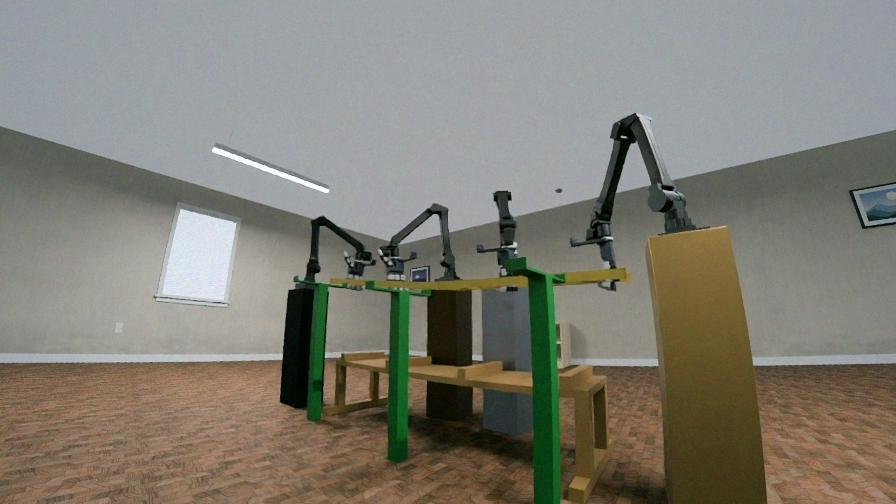

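>>> move --arm1 '{"target":[-0.772,-0.395,0.855,0,0.6871,0.7266,0],"speed":0.07}' --arm2 '{"target":[-0.335,-0.300,0.905,-0.0357,0.6816,0.7309,0.0255],"speed":0.07}' --arm3 '{"target":[0.325,-0.255,0.955,0.0240,-0.6818,0.7310,0.0260],"speed":0.07}' --arm4 '{"target":[0.738,-0.315,0.965,0,0.7071,-0.7071,0],"speed":0.07}' --cameras '["arm2_cam_wrist","arm3_cam_wrist","cam_low","cam_high"]'

Scene clock: 75.93 s.
Joint torques (N m): arm1=[-0.26 -11.46 7.31 -0.69 -0.29 0.08] | arm2=[-0.5 -18.08 16.36 -2.54 1.7 -0.01] | arm3=[0.09 -20.07 16.21 -2.62 -1.48 -0.05] | arm4=[-2.08 -11.05 8.25 -0.51 0.64 -0.01]
Motor temperatures (°C): arm1=[23 25 23 25 23 22] | arm2=[25 28 31 21 22 22] | arm3=[21 27 30 22 23 22] | arm4=[21 24 29 21 23 23]
Heat: arm1: hottest joint2_rad 25 °C; arm2: hottest joint3_rad 31 °C; arm3: hottest joint3_rad 30 °C; arm4: hottest joint3_rad 29 °C.
move: arm1 off_target; arm2 off_target; arm3 off_target; arm4 off_target
Joint velocities: within noise
arm1.joint_positions: joint1_rad=-0.641 joint2_rad=+1.470 joint3_rad=+0.701 joint4_rad=-0.834 joint5_rad=+0.000 joint6_rad=-0.597 hand_index_mcp=+0.755 hand_index_abd=+0.002 hand_index_pip=+0.438 hand_index_dip=-0.778 hand_middle_mcp=+0.761 hand_middle_abd=+0.005 hand_middle_pip=+0.449 hand_middle_dip=-0.762 hand_ring_mcp=+0.780 hand_ring_abd=+0.004 hand_ring_pip=+0.476 hand_ring_dip=-0.726 hand_thumb_cmc=+0.716 hand_thumb_axl=+0.677 hand_thumb_mcp=+0.692 hand_thumb_ipl=+0.397 hand_current_limit=+0.750 hand_speed=-0.600
arm1.joint_status: not commanded
arm1.hand_state: goal,goal,goal,goal,goal,goal,goal,blocked,blocked,goal,blocked,blocked,goal,goal,goal,goal
arm1.index_mcp_current_ma: 0
arm1.index_abd_current_ma: 0
arm1.index_pip_current_ma: 1
arm1.index_dip_current_ma: 1
arm1.middle_mcp_current_ma: 4
arm1.middle_abd_current_ma: 2
arm1.middle_pip_current_ma: 12
arm1.middle_dip_current_ma: 20
arm1.ring_mcp_current_ma: 31
arm1.ring_abd_current_ma: 1
arm1.ring_pip_current_ma: 62
arm1.ring_dip_current_ma: 98
arm1.thumb_cmc_current_ma: 1
arm1.thumb_axl_current_ma: 0
arm1.thumb_mcp_current_ma: -7
arm1.thumb_ipl_current_ma: -2
arm1.hand_goal_index_mcp: 0.754
arm1.hand_goal_index_abd: 0.000
arm1.hand_goal_index_pip: 0.434
arm1.hand_goal_index_dip: -0.782
arm1.hand_goal_middle_mcp: 0.754
arm1.hand_goal_middle_abd: 0.000
arm1.hand_goal_middle_pip: 0.434
arm1.hand_goal_middle_dip: -0.782
arm1.hand_goal_ring_mcp: 0.754
arm1.hand_goal_ring_abd: 0.000
arm1.hand_goal_ring_pip: 0.434
arm1.hand_goal_ring_dip: -0.782
arm1.hand_goal_thumb_cmc: 0.714
arm1.hand_goal_thumb_axl: 0.678
arm1.hand_goal_thumb_mcp: 0.700
arm1.hand_goal_thumb_ipl: 0.400
arm1.hand: x=-0.7802 y=-0.4003 z=+0.8362 quat_wxyz=(-0.014, +0.692, +0.722, -0.007) (m; scene frame)
arm1.hand_target: x=-0.7720 y=-0.3951 z=+0.8543 quat_wxyz=(+0.000, +0.687, +0.727, +0.000) (m; scene frame)
arm1.hand_status: off_target (0.021 m and 2.0 deg from the pose sent, 0.089 m and 2.1 deg at the start)
arm2.joint_positions: joint1_rad=+0.576 joint2_rad=+1.622 joint3_rad=+0.885 joint4_rad=-0.882 joint5_rad=-0.005 joint6_rad=+1.950 hand_index_mcp=+0.819 hand_index_abd=-0.008 hand_index_pip=+0.510 hand_index_dip=-0.604 hand_middle_mcp=+0.820 hand_middle_abd=-0.012 hand_middle_pip=+0.507 hand_middle_dip=-0.609 hand_ring_mcp=+0.819 hand_ring_abd=-0.010 hand_ring_pip=+0.506 hand_ring_dip=-0.604 hand_thumb_cmc=+0.715 hand_thumb_axl=+0.677 hand_thumb_mcp=+0.693 hand_thumb_ipl=+0.397 hand_current_limit=+0.750 hand_speed=-0.600
arm2.joint_status: not commanded
arm2.hand_state: blocked,goal,blocked,blocked,blocked,goal,blocked,blocked,blocked,goal,blocked,blocked,goal,goal,goal,goal
arm2.index_mcp_current_ma: 194
arm2.index_abd_current_ma: -9
arm2.index_pip_current_ma: 218
arm2.index_dip_current_ma: 181
arm2.middle_mcp_current_ma: 195
arm2.middle_abd_current_ma: -14
arm2.middle_pip_current_ma: 209
arm2.middle_dip_current_ma: 164
arm2.ring_mcp_current_ma: 192
arm2.ring_abd_current_ma: -12
arm2.ring_pip_current_ma: 201
arm2.ring_dip_current_ma: 183
arm2.thumb_cmc_current_ma: 1
arm2.thumb_axl_current_ma: 0
arm2.thumb_mcp_current_ma: -12
arm2.thumb_ipl_current_ma: -3
arm2.hand_goal_index_mcp: 0.754
arm2.hand_goal_index_abd: 0.000
arm2.hand_goal_index_pip: 0.434
arm2.hand_goal_index_dip: -0.670
arm2.hand_goal_middle_mcp: 0.754
arm2.hand_goal_middle_abd: 0.000
arm2.hand_goal_middle_pip: 0.434
arm2.hand_goal_middle_dip: -0.670
arm2.hand_goal_ring_mcp: 0.754
arm2.hand_goal_ring_abd: 0.000
arm2.hand_goal_ring_pip: 0.434
arm2.hand_goal_ring_dip: -0.670
arm2.hand_goal_thumb_cmc: 0.714
arm2.hand_goal_thumb_axl: 0.678
arm2.hand_goal_thumb_mcp: 0.700
arm2.hand_goal_thumb_ipl: 0.400
arm2.hand: x=-0.3234 y=-0.3545 z=+0.8413 quat_wxyz=(+0.021, +0.679, +0.733, -0.016) (m; scene frame)
arm2.hand_target: x=-0.3327 y=-0.3061 z=+0.9028 quat_wxyz=(-0.036, +0.682, +0.730, +0.027) (m; scene frame)
arm2.hand_status: off_target (0.085 m and 8.0 deg from the pose sent, 0.122 m and 9.9 deg at the start)
arm3.joint_positions: joint1_rad=-0.615 joint2_rad=+1.689 joint3_rad=+0.929 joint4_rad=-0.890 joint5_rad=-0.012 joint6_rad=-2.013 hand_index_mcp=+0.819 hand_index_abd=+0.014 hand_index_pip=+0.500 hand_index_dip=-0.593 hand_middle_mcp=+0.832 hand_middle_abd=+0.012 hand_middle_pip=+0.508 hand_middle_dip=-0.596 hand_ring_mcp=+0.831 hand_ring_abd=+0.009 hand_ring_pip=+0.520 hand_ring_dip=-0.586 hand_thumb_cmc=+0.715 hand_thumb_axl=+0.677 hand_thumb_mcp=+0.692 hand_thumb_ipl=+0.397 hand_current_limit=+0.750 hand_speed=-0.600
arm3.joint_status: not commanded
arm3.hand_state: blocked,goal,blocked,blocked,blocked,goal,blocked,blocked,blocked,goal,blocked,blocked,goal,goal,goal,goal
arm3.index_mcp_current_ma: 96
arm3.index_abd_current_ma: 4
arm3.index_pip_current_ma: 90
arm3.index_dip_current_ma: 119
arm3.middle_mcp_current_ma: 134
arm3.middle_abd_current_ma: 4
arm3.middle_pip_current_ma: 109
arm3.middle_dip_current_ma: 110
arm3.ring_mcp_current_ma: 130
arm3.ring_abd_current_ma: 2
arm3.ring_pip_current_ma: 143
arm3.ring_dip_current_ma: 137
arm3.thumb_cmc_current_ma: 0
arm3.thumb_axl_current_ma: 0
arm3.thumb_mcp_current_ma: -3
arm3.thumb_ipl_current_ma: -1
arm3.hand_goal_index_mcp: 0.754
arm3.hand_goal_index_abd: 0.000
arm3.hand_goal_index_pip: 0.434
arm3.hand_goal_index_dip: -0.670
arm3.hand_goal_middle_mcp: 0.754
arm3.hand_goal_middle_abd: 0.000
arm3.hand_goal_middle_pip: 0.434
arm3.hand_goal_middle_dip: -0.670
arm3.hand_goal_ring_mcp: 0.754
arm3.hand_goal_ring_abd: 0.000
arm3.hand_goal_ring_pip: 0.434
arm3.hand_goal_ring_dip: -0.670
arm3.hand_goal_thumb_cmc: 0.714
arm3.hand_goal_thumb_axl: 0.678
arm3.hand_goal_thumb_mcp: 0.700
arm3.hand_goal_thumb_ipl: 0.400
arm3.hand: x=+0.3067 y=-0.3010 z=+0.8868 quat_wxyz=(-0.032, -0.674, +0.738, -0.005) (m; scene frame)
arm3.hand_target: x=+0.3221 y=-0.2601 z=+0.9528 quat_wxyz=(+0.025, -0.682, +0.730, +0.026) (m; scene frame)
arm3.hand_status: off_target (0.084 m and 7.5 deg from the pose sent, 0.098 m and 7.9 deg at the start)
arm4.joint_positions: joint1_rad=+0.553 joint2_rad=+1.411 joint3_rad=+0.913 joint4_rad=-1.095 joint5_rad=-0.010 joint6_rad=+0.612 hand_index_mcp=+0.780 hand_index_abd=-0.011 hand_index_pip=+0.478 hand_index_dip=-0.733 hand_middle_mcp=+0.765 hand_middle_abd=-0.005 hand_middle_pip=+0.450 hand_middle_dip=-0.763 hand_ring_mcp=+0.755 hand_ring_abd=-0.002 hand_ring_pip=+0.437 hand_ring_dip=-0.778 hand_thumb_cmc=+0.715 hand_thumb_axl=+0.677 hand_thumb_mcp=+0.693 hand_thumb_ipl=+0.397 hand_current_limit=+0.750 hand_speed=-0.600
arm4.joint_status: not commanded
arm4.hand_state: blocked,goal,blocked,blocked,goal,goal,goal,goal,goal,goal,goal,goal,goal,goal,goal,goal
arm4.index_mcp_current_ma: 117
arm4.index_abd_current_ma: -38
arm4.index_pip_current_ma: 190
arm4.index_dip_current_ma: 214
arm4.middle_mcp_current_ma: 44
arm4.middle_abd_current_ma: -14
arm4.middle_pip_current_ma: 63
arm4.middle_dip_current_ma: 79
arm4.ring_mcp_current_ma: 3
arm4.ring_abd_current_ma: -5
arm4.ring_pip_current_ma: 11
arm4.ring_dip_current_ma: 14
arm4.thumb_cmc_current_ma: 4
arm4.thumb_axl_current_ma: -3
arm4.thumb_mcp_current_ma: -36
arm4.thumb_ipl_current_ma: -13
arm4.hand_goal_index_mcp: 0.754
arm4.hand_goal_index_abd: 0.000
arm4.hand_goal_index_pip: 0.434
arm4.hand_goal_index_dip: -0.782
arm4.hand_goal_middle_mcp: 0.754
arm4.hand_goal_middle_abd: 0.000
arm4.hand_goal_middle_pip: 0.434
arm4.hand_goal_middle_dip: -0.782
arm4.hand_goal_ring_mcp: 0.754
arm4.hand_goal_ring_abd: 0.000
arm4.hand_goal_ring_pip: 0.434
arm4.hand_goal_ring_dip: -0.782
arm4.hand_goal_thumb_cmc: 0.714
arm4.hand_goal_thumb_axl: 0.678
arm4.hand_goal_thumb_mcp: 0.700
arm4.hand_goal_thumb_ipl: 0.400
arm4.hand: x=+0.7454 y=-0.3221 z=+0.9461 quat_wxyz=(-0.016, +0.711, -0.703, +0.009) (m; scene frame)
arm4.hand_target: x=+0.7382 y=-0.3151 z=+0.9646 quat_wxyz=(+0.000, +0.707, -0.707, +0.000) (m; scene frame)
arm4.hand_status: off_target (0.021 m and 2.3 deg from the pose sent, 0.053 m and 3.6 deg at the start)
pictures: arm2_cam_wrist, arm3_cam_wrist, cam_high, cam_low
camera_calibration:
arm2_cam_wrist: T_world_to_cam=[[0.663954, -0.743394, 0.0808074, -0.084949], [-0.570149, -0.433355, 0.69795, -0.963404], [-0.483833, -0.509479, -0.711573, 0.388889], [0, 0, 0, 1]] pos_world=[-0.304724, -0.282516, 0.955995]
arm3_cam_wrist: T_world_to_cam=[[-0.537104, 0.84314, -0.0251761, 0.475816], [0.620701, 0.415262, 0.665047, -0.698863], [0.571183, 0.341573, -0.746377, 0.718334], [0, 0, 0, 1]] pos_world=[0.279048, -0.356332, 1.0129]

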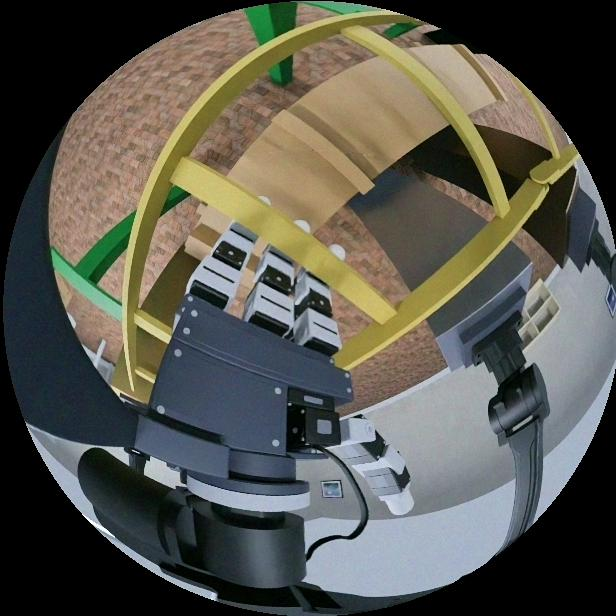

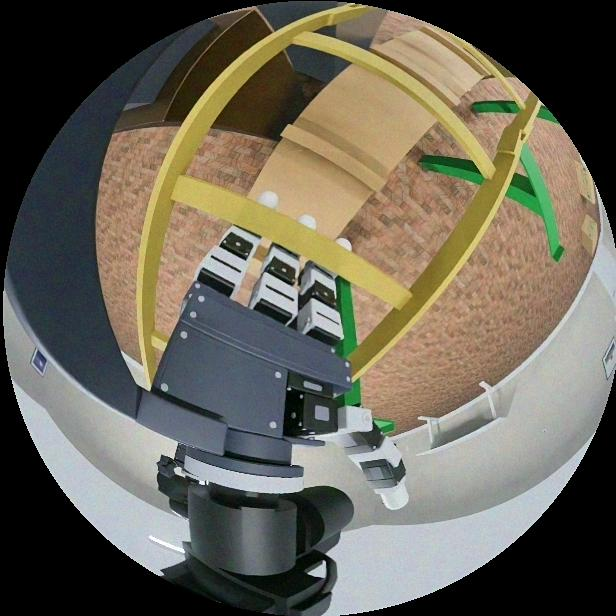

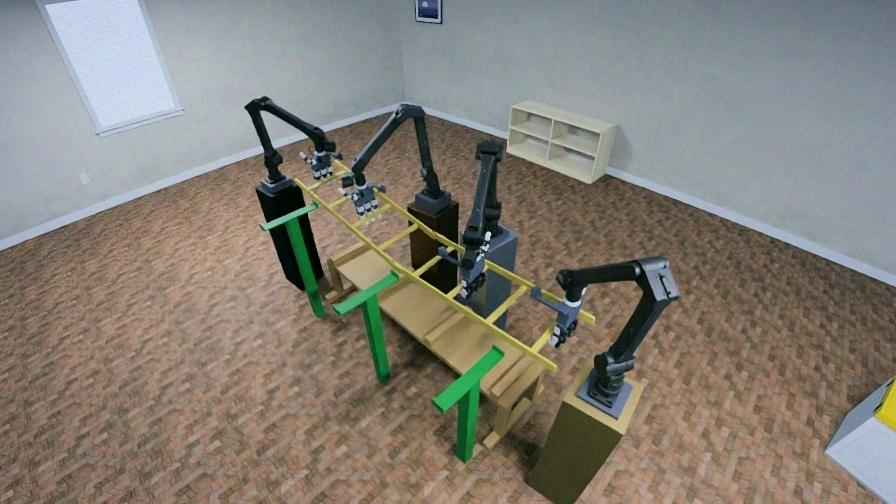

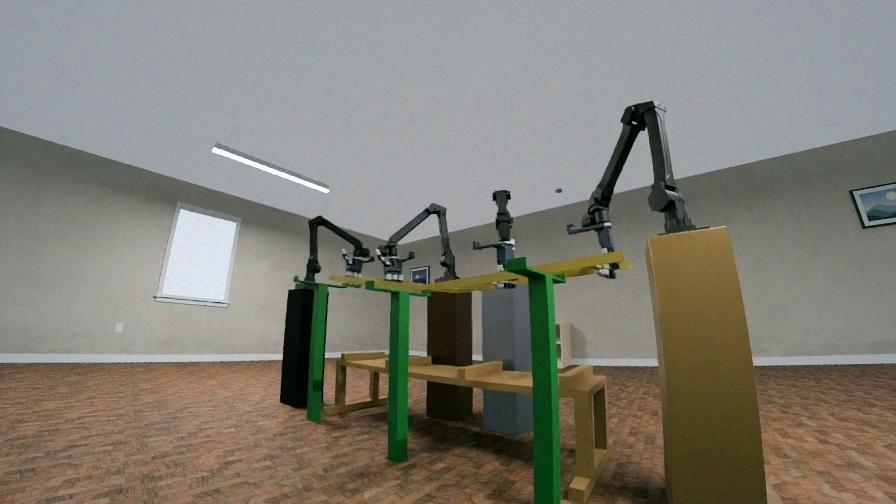

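>>> move --arm1 '{"target":[-0.775,-0.325,0.855,0,0.6947,0.7193,0],"speed":0.08}' --arm2 '{"target":[-0.335,-0.252,0.905,-0.0363,0.6837,0.7278,0.0376],"speed":0.08}' --arm3 '{"target":[0.325,-0.222,0.962,0.0363,-0.6837,0.7278,0.0376],"speed":0.08}' --arm4 '{"target":[0.738,-0.300,0.965,0,0.7071,-0.7071,0],"speed":0.08}' --cameras '["arm1_cam_wrist","cam_low","cam_high"]'

Scene clock: 78.17 s.
Joint torques (N m): arm1=[1.26 -10.23 7.47 -0.72 -1.1 -0.05] | arm2=[-1.67 -18.43 18.02 -1.21 2.27 -0.17] | arm3=[0.91 -20.13 18.21 -1.63 -1.92 -0.02] | arm4=[-3.14 -11.28 7.84 -0.35 1.03 0.11]
Motor temperatures (°C): arm1=[23 25 23 25 23 22] | arm2=[25 28 32 21 23 22] | arm3=[21 27 30 22 23 22] | arm4=[21 24 29 21 23 23]
Heat: arm1: hottest joint2_rad 25 °C; arm2: hottest joint3_rad 32 °C; arm3: hottest joint3_rad 30 °C; arm4: hottest joint3_rad 29 °C.
move: arm1 off_target; arm2 off_target; arm3 off_target; arm4 off_target
Joint velocities: within noise
arm1.joint_positions: joint1_rad=-0.452 joint2_rad=+1.386 joint3_rad=+0.614 joint4_rad=-0.834 joint5_rad=+0.020 joint6_rad=-0.354 hand_index_mcp=+0.755 hand_index_abd=+0.002 hand_index_pip=+0.438 hand_index_dip=-0.778 hand_middle_mcp=+0.766 hand_middle_abd=+0.011 hand_middle_pip=+0.455 hand_middle_dip=-0.755 hand_ring_mcp=+0.787 hand_ring_abd=+0.022 hand_ring_pip=+0.476 hand_ring_dip=-0.726 hand_thumb_cmc=+0.716 hand_thumb_axl=+0.677 hand_thumb_mcp=+0.692 hand_thumb_ipl=+0.397 hand_current_limit=+0.750 hand_speed=-0.600
arm1.joint_status: not commanded
arm1.hand_state: goal,goal,goal,goal,goal,goal,blocked,blocked,blocked,blocked,blocked,blocked,goal,goal,goal,goal
arm1.index_mcp_current_ma: 0
arm1.index_abd_current_ma: 0
arm1.index_pip_current_ma: 1
arm1.index_dip_current_ma: 1
arm1.middle_mcp_current_ma: 10
arm1.middle_abd_current_ma: 6
arm1.middle_pip_current_ma: 21
arm1.middle_dip_current_ma: 30
arm1.ring_mcp_current_ma: 47
arm1.ring_abd_current_ma: 18
arm1.ring_pip_current_ma: 62
arm1.ring_dip_current_ma: 98
arm1.thumb_cmc_current_ma: 1
arm1.thumb_axl_current_ma: 0
arm1.thumb_mcp_current_ma: -7
arm1.thumb_ipl_current_ma: -2
arm1.hand_goal_index_mcp: 0.754
arm1.hand_goal_index_abd: 0.000
arm1.hand_goal_index_pip: 0.434
arm1.hand_goal_index_dip: -0.782
arm1.hand_goal_middle_mcp: 0.754
arm1.hand_goal_middle_abd: 0.000
arm1.hand_goal_middle_pip: 0.434
arm1.hand_goal_middle_dip: -0.782
arm1.hand_goal_ring_mcp: 0.754
arm1.hand_goal_ring_abd: 0.000
arm1.hand_goal_ring_pip: 0.434
arm1.hand_goal_ring_dip: -0.782
arm1.hand_goal_thumb_cmc: 0.714
arm1.hand_goal_thumb_axl: 0.678
arm1.hand_goal_thumb_mcp: 0.700
arm1.hand_goal_thumb_ipl: 0.400
arm1.hand: x=-0.7875 y=-0.3426 z=+0.8356 quat_wxyz=(-0.010, +0.711, +0.703, -0.021) (m; scene frame)
arm1.hand_target: x=-0.7754 y=-0.3257 z=+0.8538 quat_wxyz=(+0.000, +0.695, +0.719, +0.000) (m; scene frame)
arm1.hand_status: off_target (0.029 m and 3.7 deg from the pose sent, 0.078 m and 1.9 deg at the start)
arm2.joint_positions: joint1_rad=+0.555 joint2_rad=+1.700 joint3_rad=+0.980 joint4_rad=-0.933 joint5_rad=+0.005 joint6_rad=+1.940 hand_index_mcp=+0.824 hand_index_abd=+0.003 hand_index_pip=+0.510 hand_index_dip=-0.602 hand_middle_mcp=+0.822 hand_middle_abd=+0.000 hand_middle_pip=+0.507 hand_middle_dip=-0.608 hand_ring_mcp=+0.819 hand_ring_abd=+0.002 hand_ring_pip=+0.507 hand_ring_dip=-0.612 hand_thumb_cmc=+0.715 hand_thumb_axl=+0.677 hand_thumb_mcp=+0.693 hand_thumb_ipl=+0.397 hand_current_limit=+0.750 hand_speed=-0.600
arm2.joint_status: not commanded
arm2.hand_state: blocked,goal,blocked,blocked,blocked,goal,blocked,blocked,blocked,goal,blocked,blocked,goal,goal,goal,goal
arm2.index_mcp_current_ma: 214
arm2.index_abd_current_ma: 2
arm2.index_pip_current_ma: 218
arm2.index_dip_current_ma: 189
arm2.middle_mcp_current_ma: 204
arm2.middle_abd_current_ma: 0
arm2.middle_pip_current_ma: 209
arm2.middle_dip_current_ma: 166
arm2.ring_mcp_current_ma: 192
arm2.ring_abd_current_ma: 1
arm2.ring_pip_current_ma: 206
arm2.ring_dip_current_ma: 151
arm2.thumb_cmc_current_ma: 1
arm2.thumb_axl_current_ma: 0
arm2.thumb_mcp_current_ma: -12
arm2.thumb_ipl_current_ma: -3
arm2.hand_goal_index_mcp: 0.754
arm2.hand_goal_index_abd: 0.000
arm2.hand_goal_index_pip: 0.434
arm2.hand_goal_index_dip: -0.670
arm2.hand_goal_middle_mcp: 0.754
arm2.hand_goal_middle_abd: 0.000
arm2.hand_goal_middle_pip: 0.434
arm2.hand_goal_middle_dip: -0.670
arm2.hand_goal_ring_mcp: 0.754
arm2.hand_goal_ring_abd: 0.000
arm2.hand_goal_ring_pip: 0.434
arm2.hand_goal_ring_dip: -0.670
arm2.hand_goal_thumb_cmc: 0.714
arm2.hand_goal_thumb_axl: 0.678
arm2.hand_goal_thumb_mcp: 0.700
arm2.hand_goal_thumb_ipl: 0.400
arm2.hand: x=-0.3253 y=-0.3286 z=+0.8412 quat_wxyz=(+0.038, +0.683, +0.729, -0.018) (m; scene frame)
arm2.hand_target: x=-0.3322 y=-0.2621 z=+0.9070 quat_wxyz=(-0.036, +0.685, +0.726, +0.040) (m; scene frame)
arm2.hand_status: off_target (0.100 m and 10.6 deg from the pose sent, 0.121 m and 9.0 deg at the start; pose on its path clipped on 25 of 51 steps)
arm3.joint_positions: joint1_rad=-0.599 joint2_rad=+1.715 joint3_rad=+0.960 joint4_rad=-0.906 joint5_rad=-0.017 joint6_rad=-1.996 hand_index_mcp=+0.828 hand_index_abd=+0.008 hand_index_pip=+0.500 hand_index_dip=-0.593 hand_middle_mcp=+0.835 hand_middle_abd=+0.005 hand_middle_pip=+0.508 hand_middle_dip=-0.596 hand_ring_mcp=+0.829 hand_ring_abd=-0.001 hand_ring_pip=+0.520 hand_ring_dip=-0.586 hand_thumb_cmc=+0.715 hand_thumb_axl=+0.677 hand_thumb_mcp=+0.692 hand_thumb_ipl=+0.397 hand_current_limit=+0.750 hand_speed=-0.600
arm3.joint_status: not commanded
arm3.hand_state: blocked,goal,blocked,blocked,blocked,goal,blocked,blocked,blocked,goal,blocked,blocked,goal,goal,goal,goal
arm3.index_mcp_current_ma: 122
arm3.index_abd_current_ma: 2
arm3.index_pip_current_ma: 90
arm3.index_dip_current_ma: 119
arm3.middle_mcp_current_ma: 143
arm3.middle_abd_current_ma: 1
arm3.middle_pip_current_ma: 109
arm3.middle_dip_current_ma: 110
arm3.ring_mcp_current_ma: 125
arm3.ring_abd_current_ma: 0
arm3.ring_pip_current_ma: 143
arm3.ring_dip_current_ma: 139
arm3.thumb_cmc_current_ma: 0
arm3.thumb_axl_current_ma: 0
arm3.thumb_mcp_current_ma: -3
arm3.thumb_ipl_current_ma: -1
arm3.hand_goal_index_mcp: 0.754
arm3.hand_goal_index_abd: 0.000
arm3.hand_goal_index_pip: 0.434
arm3.hand_goal_index_dip: -0.670
arm3.hand_goal_middle_mcp: 0.754
arm3.hand_goal_middle_abd: 0.000
arm3.hand_goal_middle_pip: 0.434
arm3.hand_goal_middle_dip: -0.670
arm3.hand_goal_ring_mcp: 0.754
arm3.hand_goal_ring_abd: 0.000
arm3.hand_goal_ring_pip: 0.434
arm3.hand_goal_ring_dip: -0.670
arm3.hand_goal_thumb_cmc: 0.714
arm3.hand_goal_thumb_axl: 0.678
arm3.hand_goal_thumb_mcp: 0.700
arm3.hand_goal_thumb_ipl: 0.400
arm3.hand: x=+0.3048 y=-0.2903 z=+0.8859 quat_wxyz=(-0.038, -0.673, +0.739, -0.006) (m; scene frame)
arm3.hand_target: x=+0.3202 y=-0.2332 z=+0.9593 quat_wxyz=(+0.037, -0.685, +0.727, +0.038) (m; scene frame)
arm3.hand_status: off_target (0.104 m and 10.0 deg from the pose sent, 0.111 m and 9.4 deg at the start; pose on its path clipped on 27 of 51 steps)
arm4.joint_positions: joint1_rad=+0.530 joint2_rad=+1.392 joint3_rad=+0.897 joint4_rad=-1.095 joint5_rad=-0.021 joint6_rad=+0.563 hand_index_mcp=+0.783 hand_index_abd=-0.019 hand_index_pip=+0.478 hand_index_dip=-0.740 hand_middle_mcp=+0.762 hand_middle_abd=-0.005 hand_middle_pip=+0.450 hand_middle_dip=-0.761 hand_ring_mcp=+0.755 hand_ring_abd=-0.002 hand_ring_pip=+0.437 hand_ring_dip=-0.778 hand_thumb_cmc=+0.715 hand_thumb_axl=+0.677 hand_thumb_mcp=+0.693 hand_thumb_ipl=+0.397 hand_current_limit=+0.750 hand_speed=-0.600
arm4.joint_status: not commanded
arm4.hand_state: blocked,goal,blocked,blocked,goal,goal,goal,blocked,goal,goal,goal,goal,goal,goal,goal,goal
arm4.index_mcp_current_ma: 129
arm4.index_abd_current_ma: -66
arm4.index_pip_current_ma: 190
arm4.index_dip_current_ma: 182
arm4.middle_mcp_current_ma: 34
arm4.middle_abd_current_ma: -17
arm4.middle_pip_current_ma: 65
arm4.middle_dip_current_ma: 87
arm4.ring_mcp_current_ma: 3
arm4.ring_abd_current_ma: -5
arm4.ring_pip_current_ma: 11
arm4.ring_dip_current_ma: 14
arm4.thumb_cmc_current_ma: 4
arm4.thumb_axl_current_ma: -3
arm4.thumb_mcp_current_ma: -36
arm4.thumb_ipl_current_ma: -13
arm4.hand_goal_index_mcp: 0.754
arm4.hand_goal_index_abd: 0.000
arm4.hand_goal_index_pip: 0.434
arm4.hand_goal_index_dip: -0.782
arm4.hand_goal_middle_mcp: 0.754
arm4.hand_goal_middle_abd: 0.000
arm4.hand_goal_middle_pip: 0.434
arm4.hand_goal_middle_dip: -0.782
arm4.hand_goal_ring_mcp: 0.754
arm4.hand_goal_ring_abd: 0.000
arm4.hand_goal_ring_pip: 0.434
arm4.hand_goal_ring_dip: -0.782
arm4.hand_goal_thumb_cmc: 0.714
arm4.hand_goal_thumb_axl: 0.678
arm4.hand_goal_thumb_mcp: 0.700
arm4.hand_goal_thumb_ipl: 0.400
arm4.hand: x=+0.7460 y=-0.3158 z=+0.9467 quat_wxyz=(-0.013, +0.720, -0.693, +0.014) (m; scene frame)
arm4.hand_target: x=+0.7384 y=-0.3003 z=+0.9642 quat_wxyz=(+0.000, +0.707, -0.707, +0.000) (m; scene frame)
arm4.hand_status: off_target (0.025 m and 3.1 deg from the pose sent, 0.030 m and 2.3 deg at the start)
pictures: arm1_cam_wrist, cam_high, cam_low
camera_calibration:
arm1_cam_wrist: T_world_to_cam=[[0.565391, -0.824822, -0.000900107, 0.198108], [-0.529868, -0.364045, 0.765971, -1.23392], [-0.632117, -0.432596, -0.642875, 0.0141925], [0, 0, 0, 1]] pos_world=[-0.756853, -0.279659, 0.95445]

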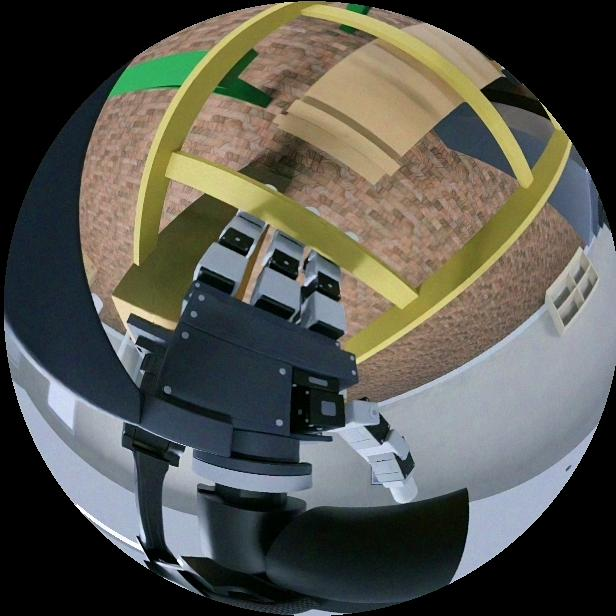

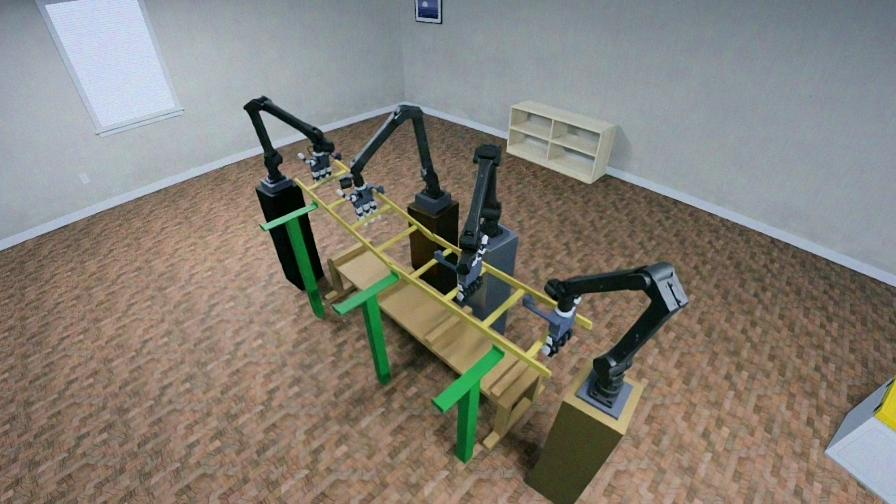

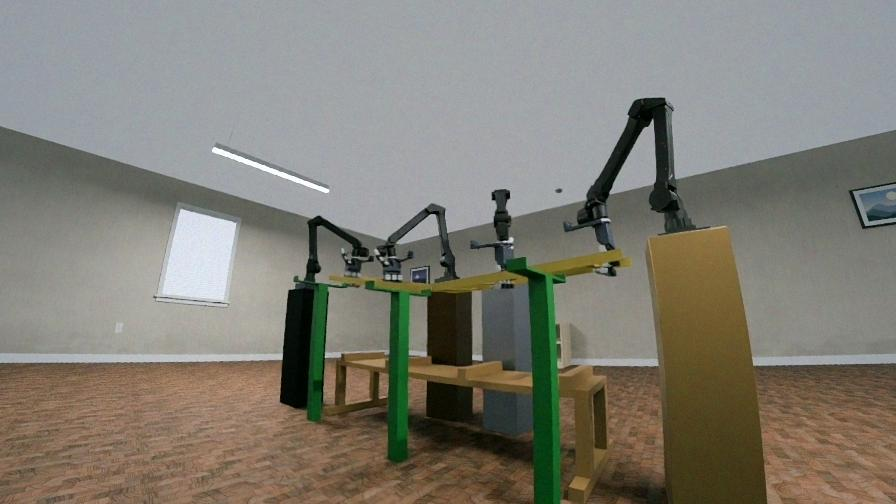

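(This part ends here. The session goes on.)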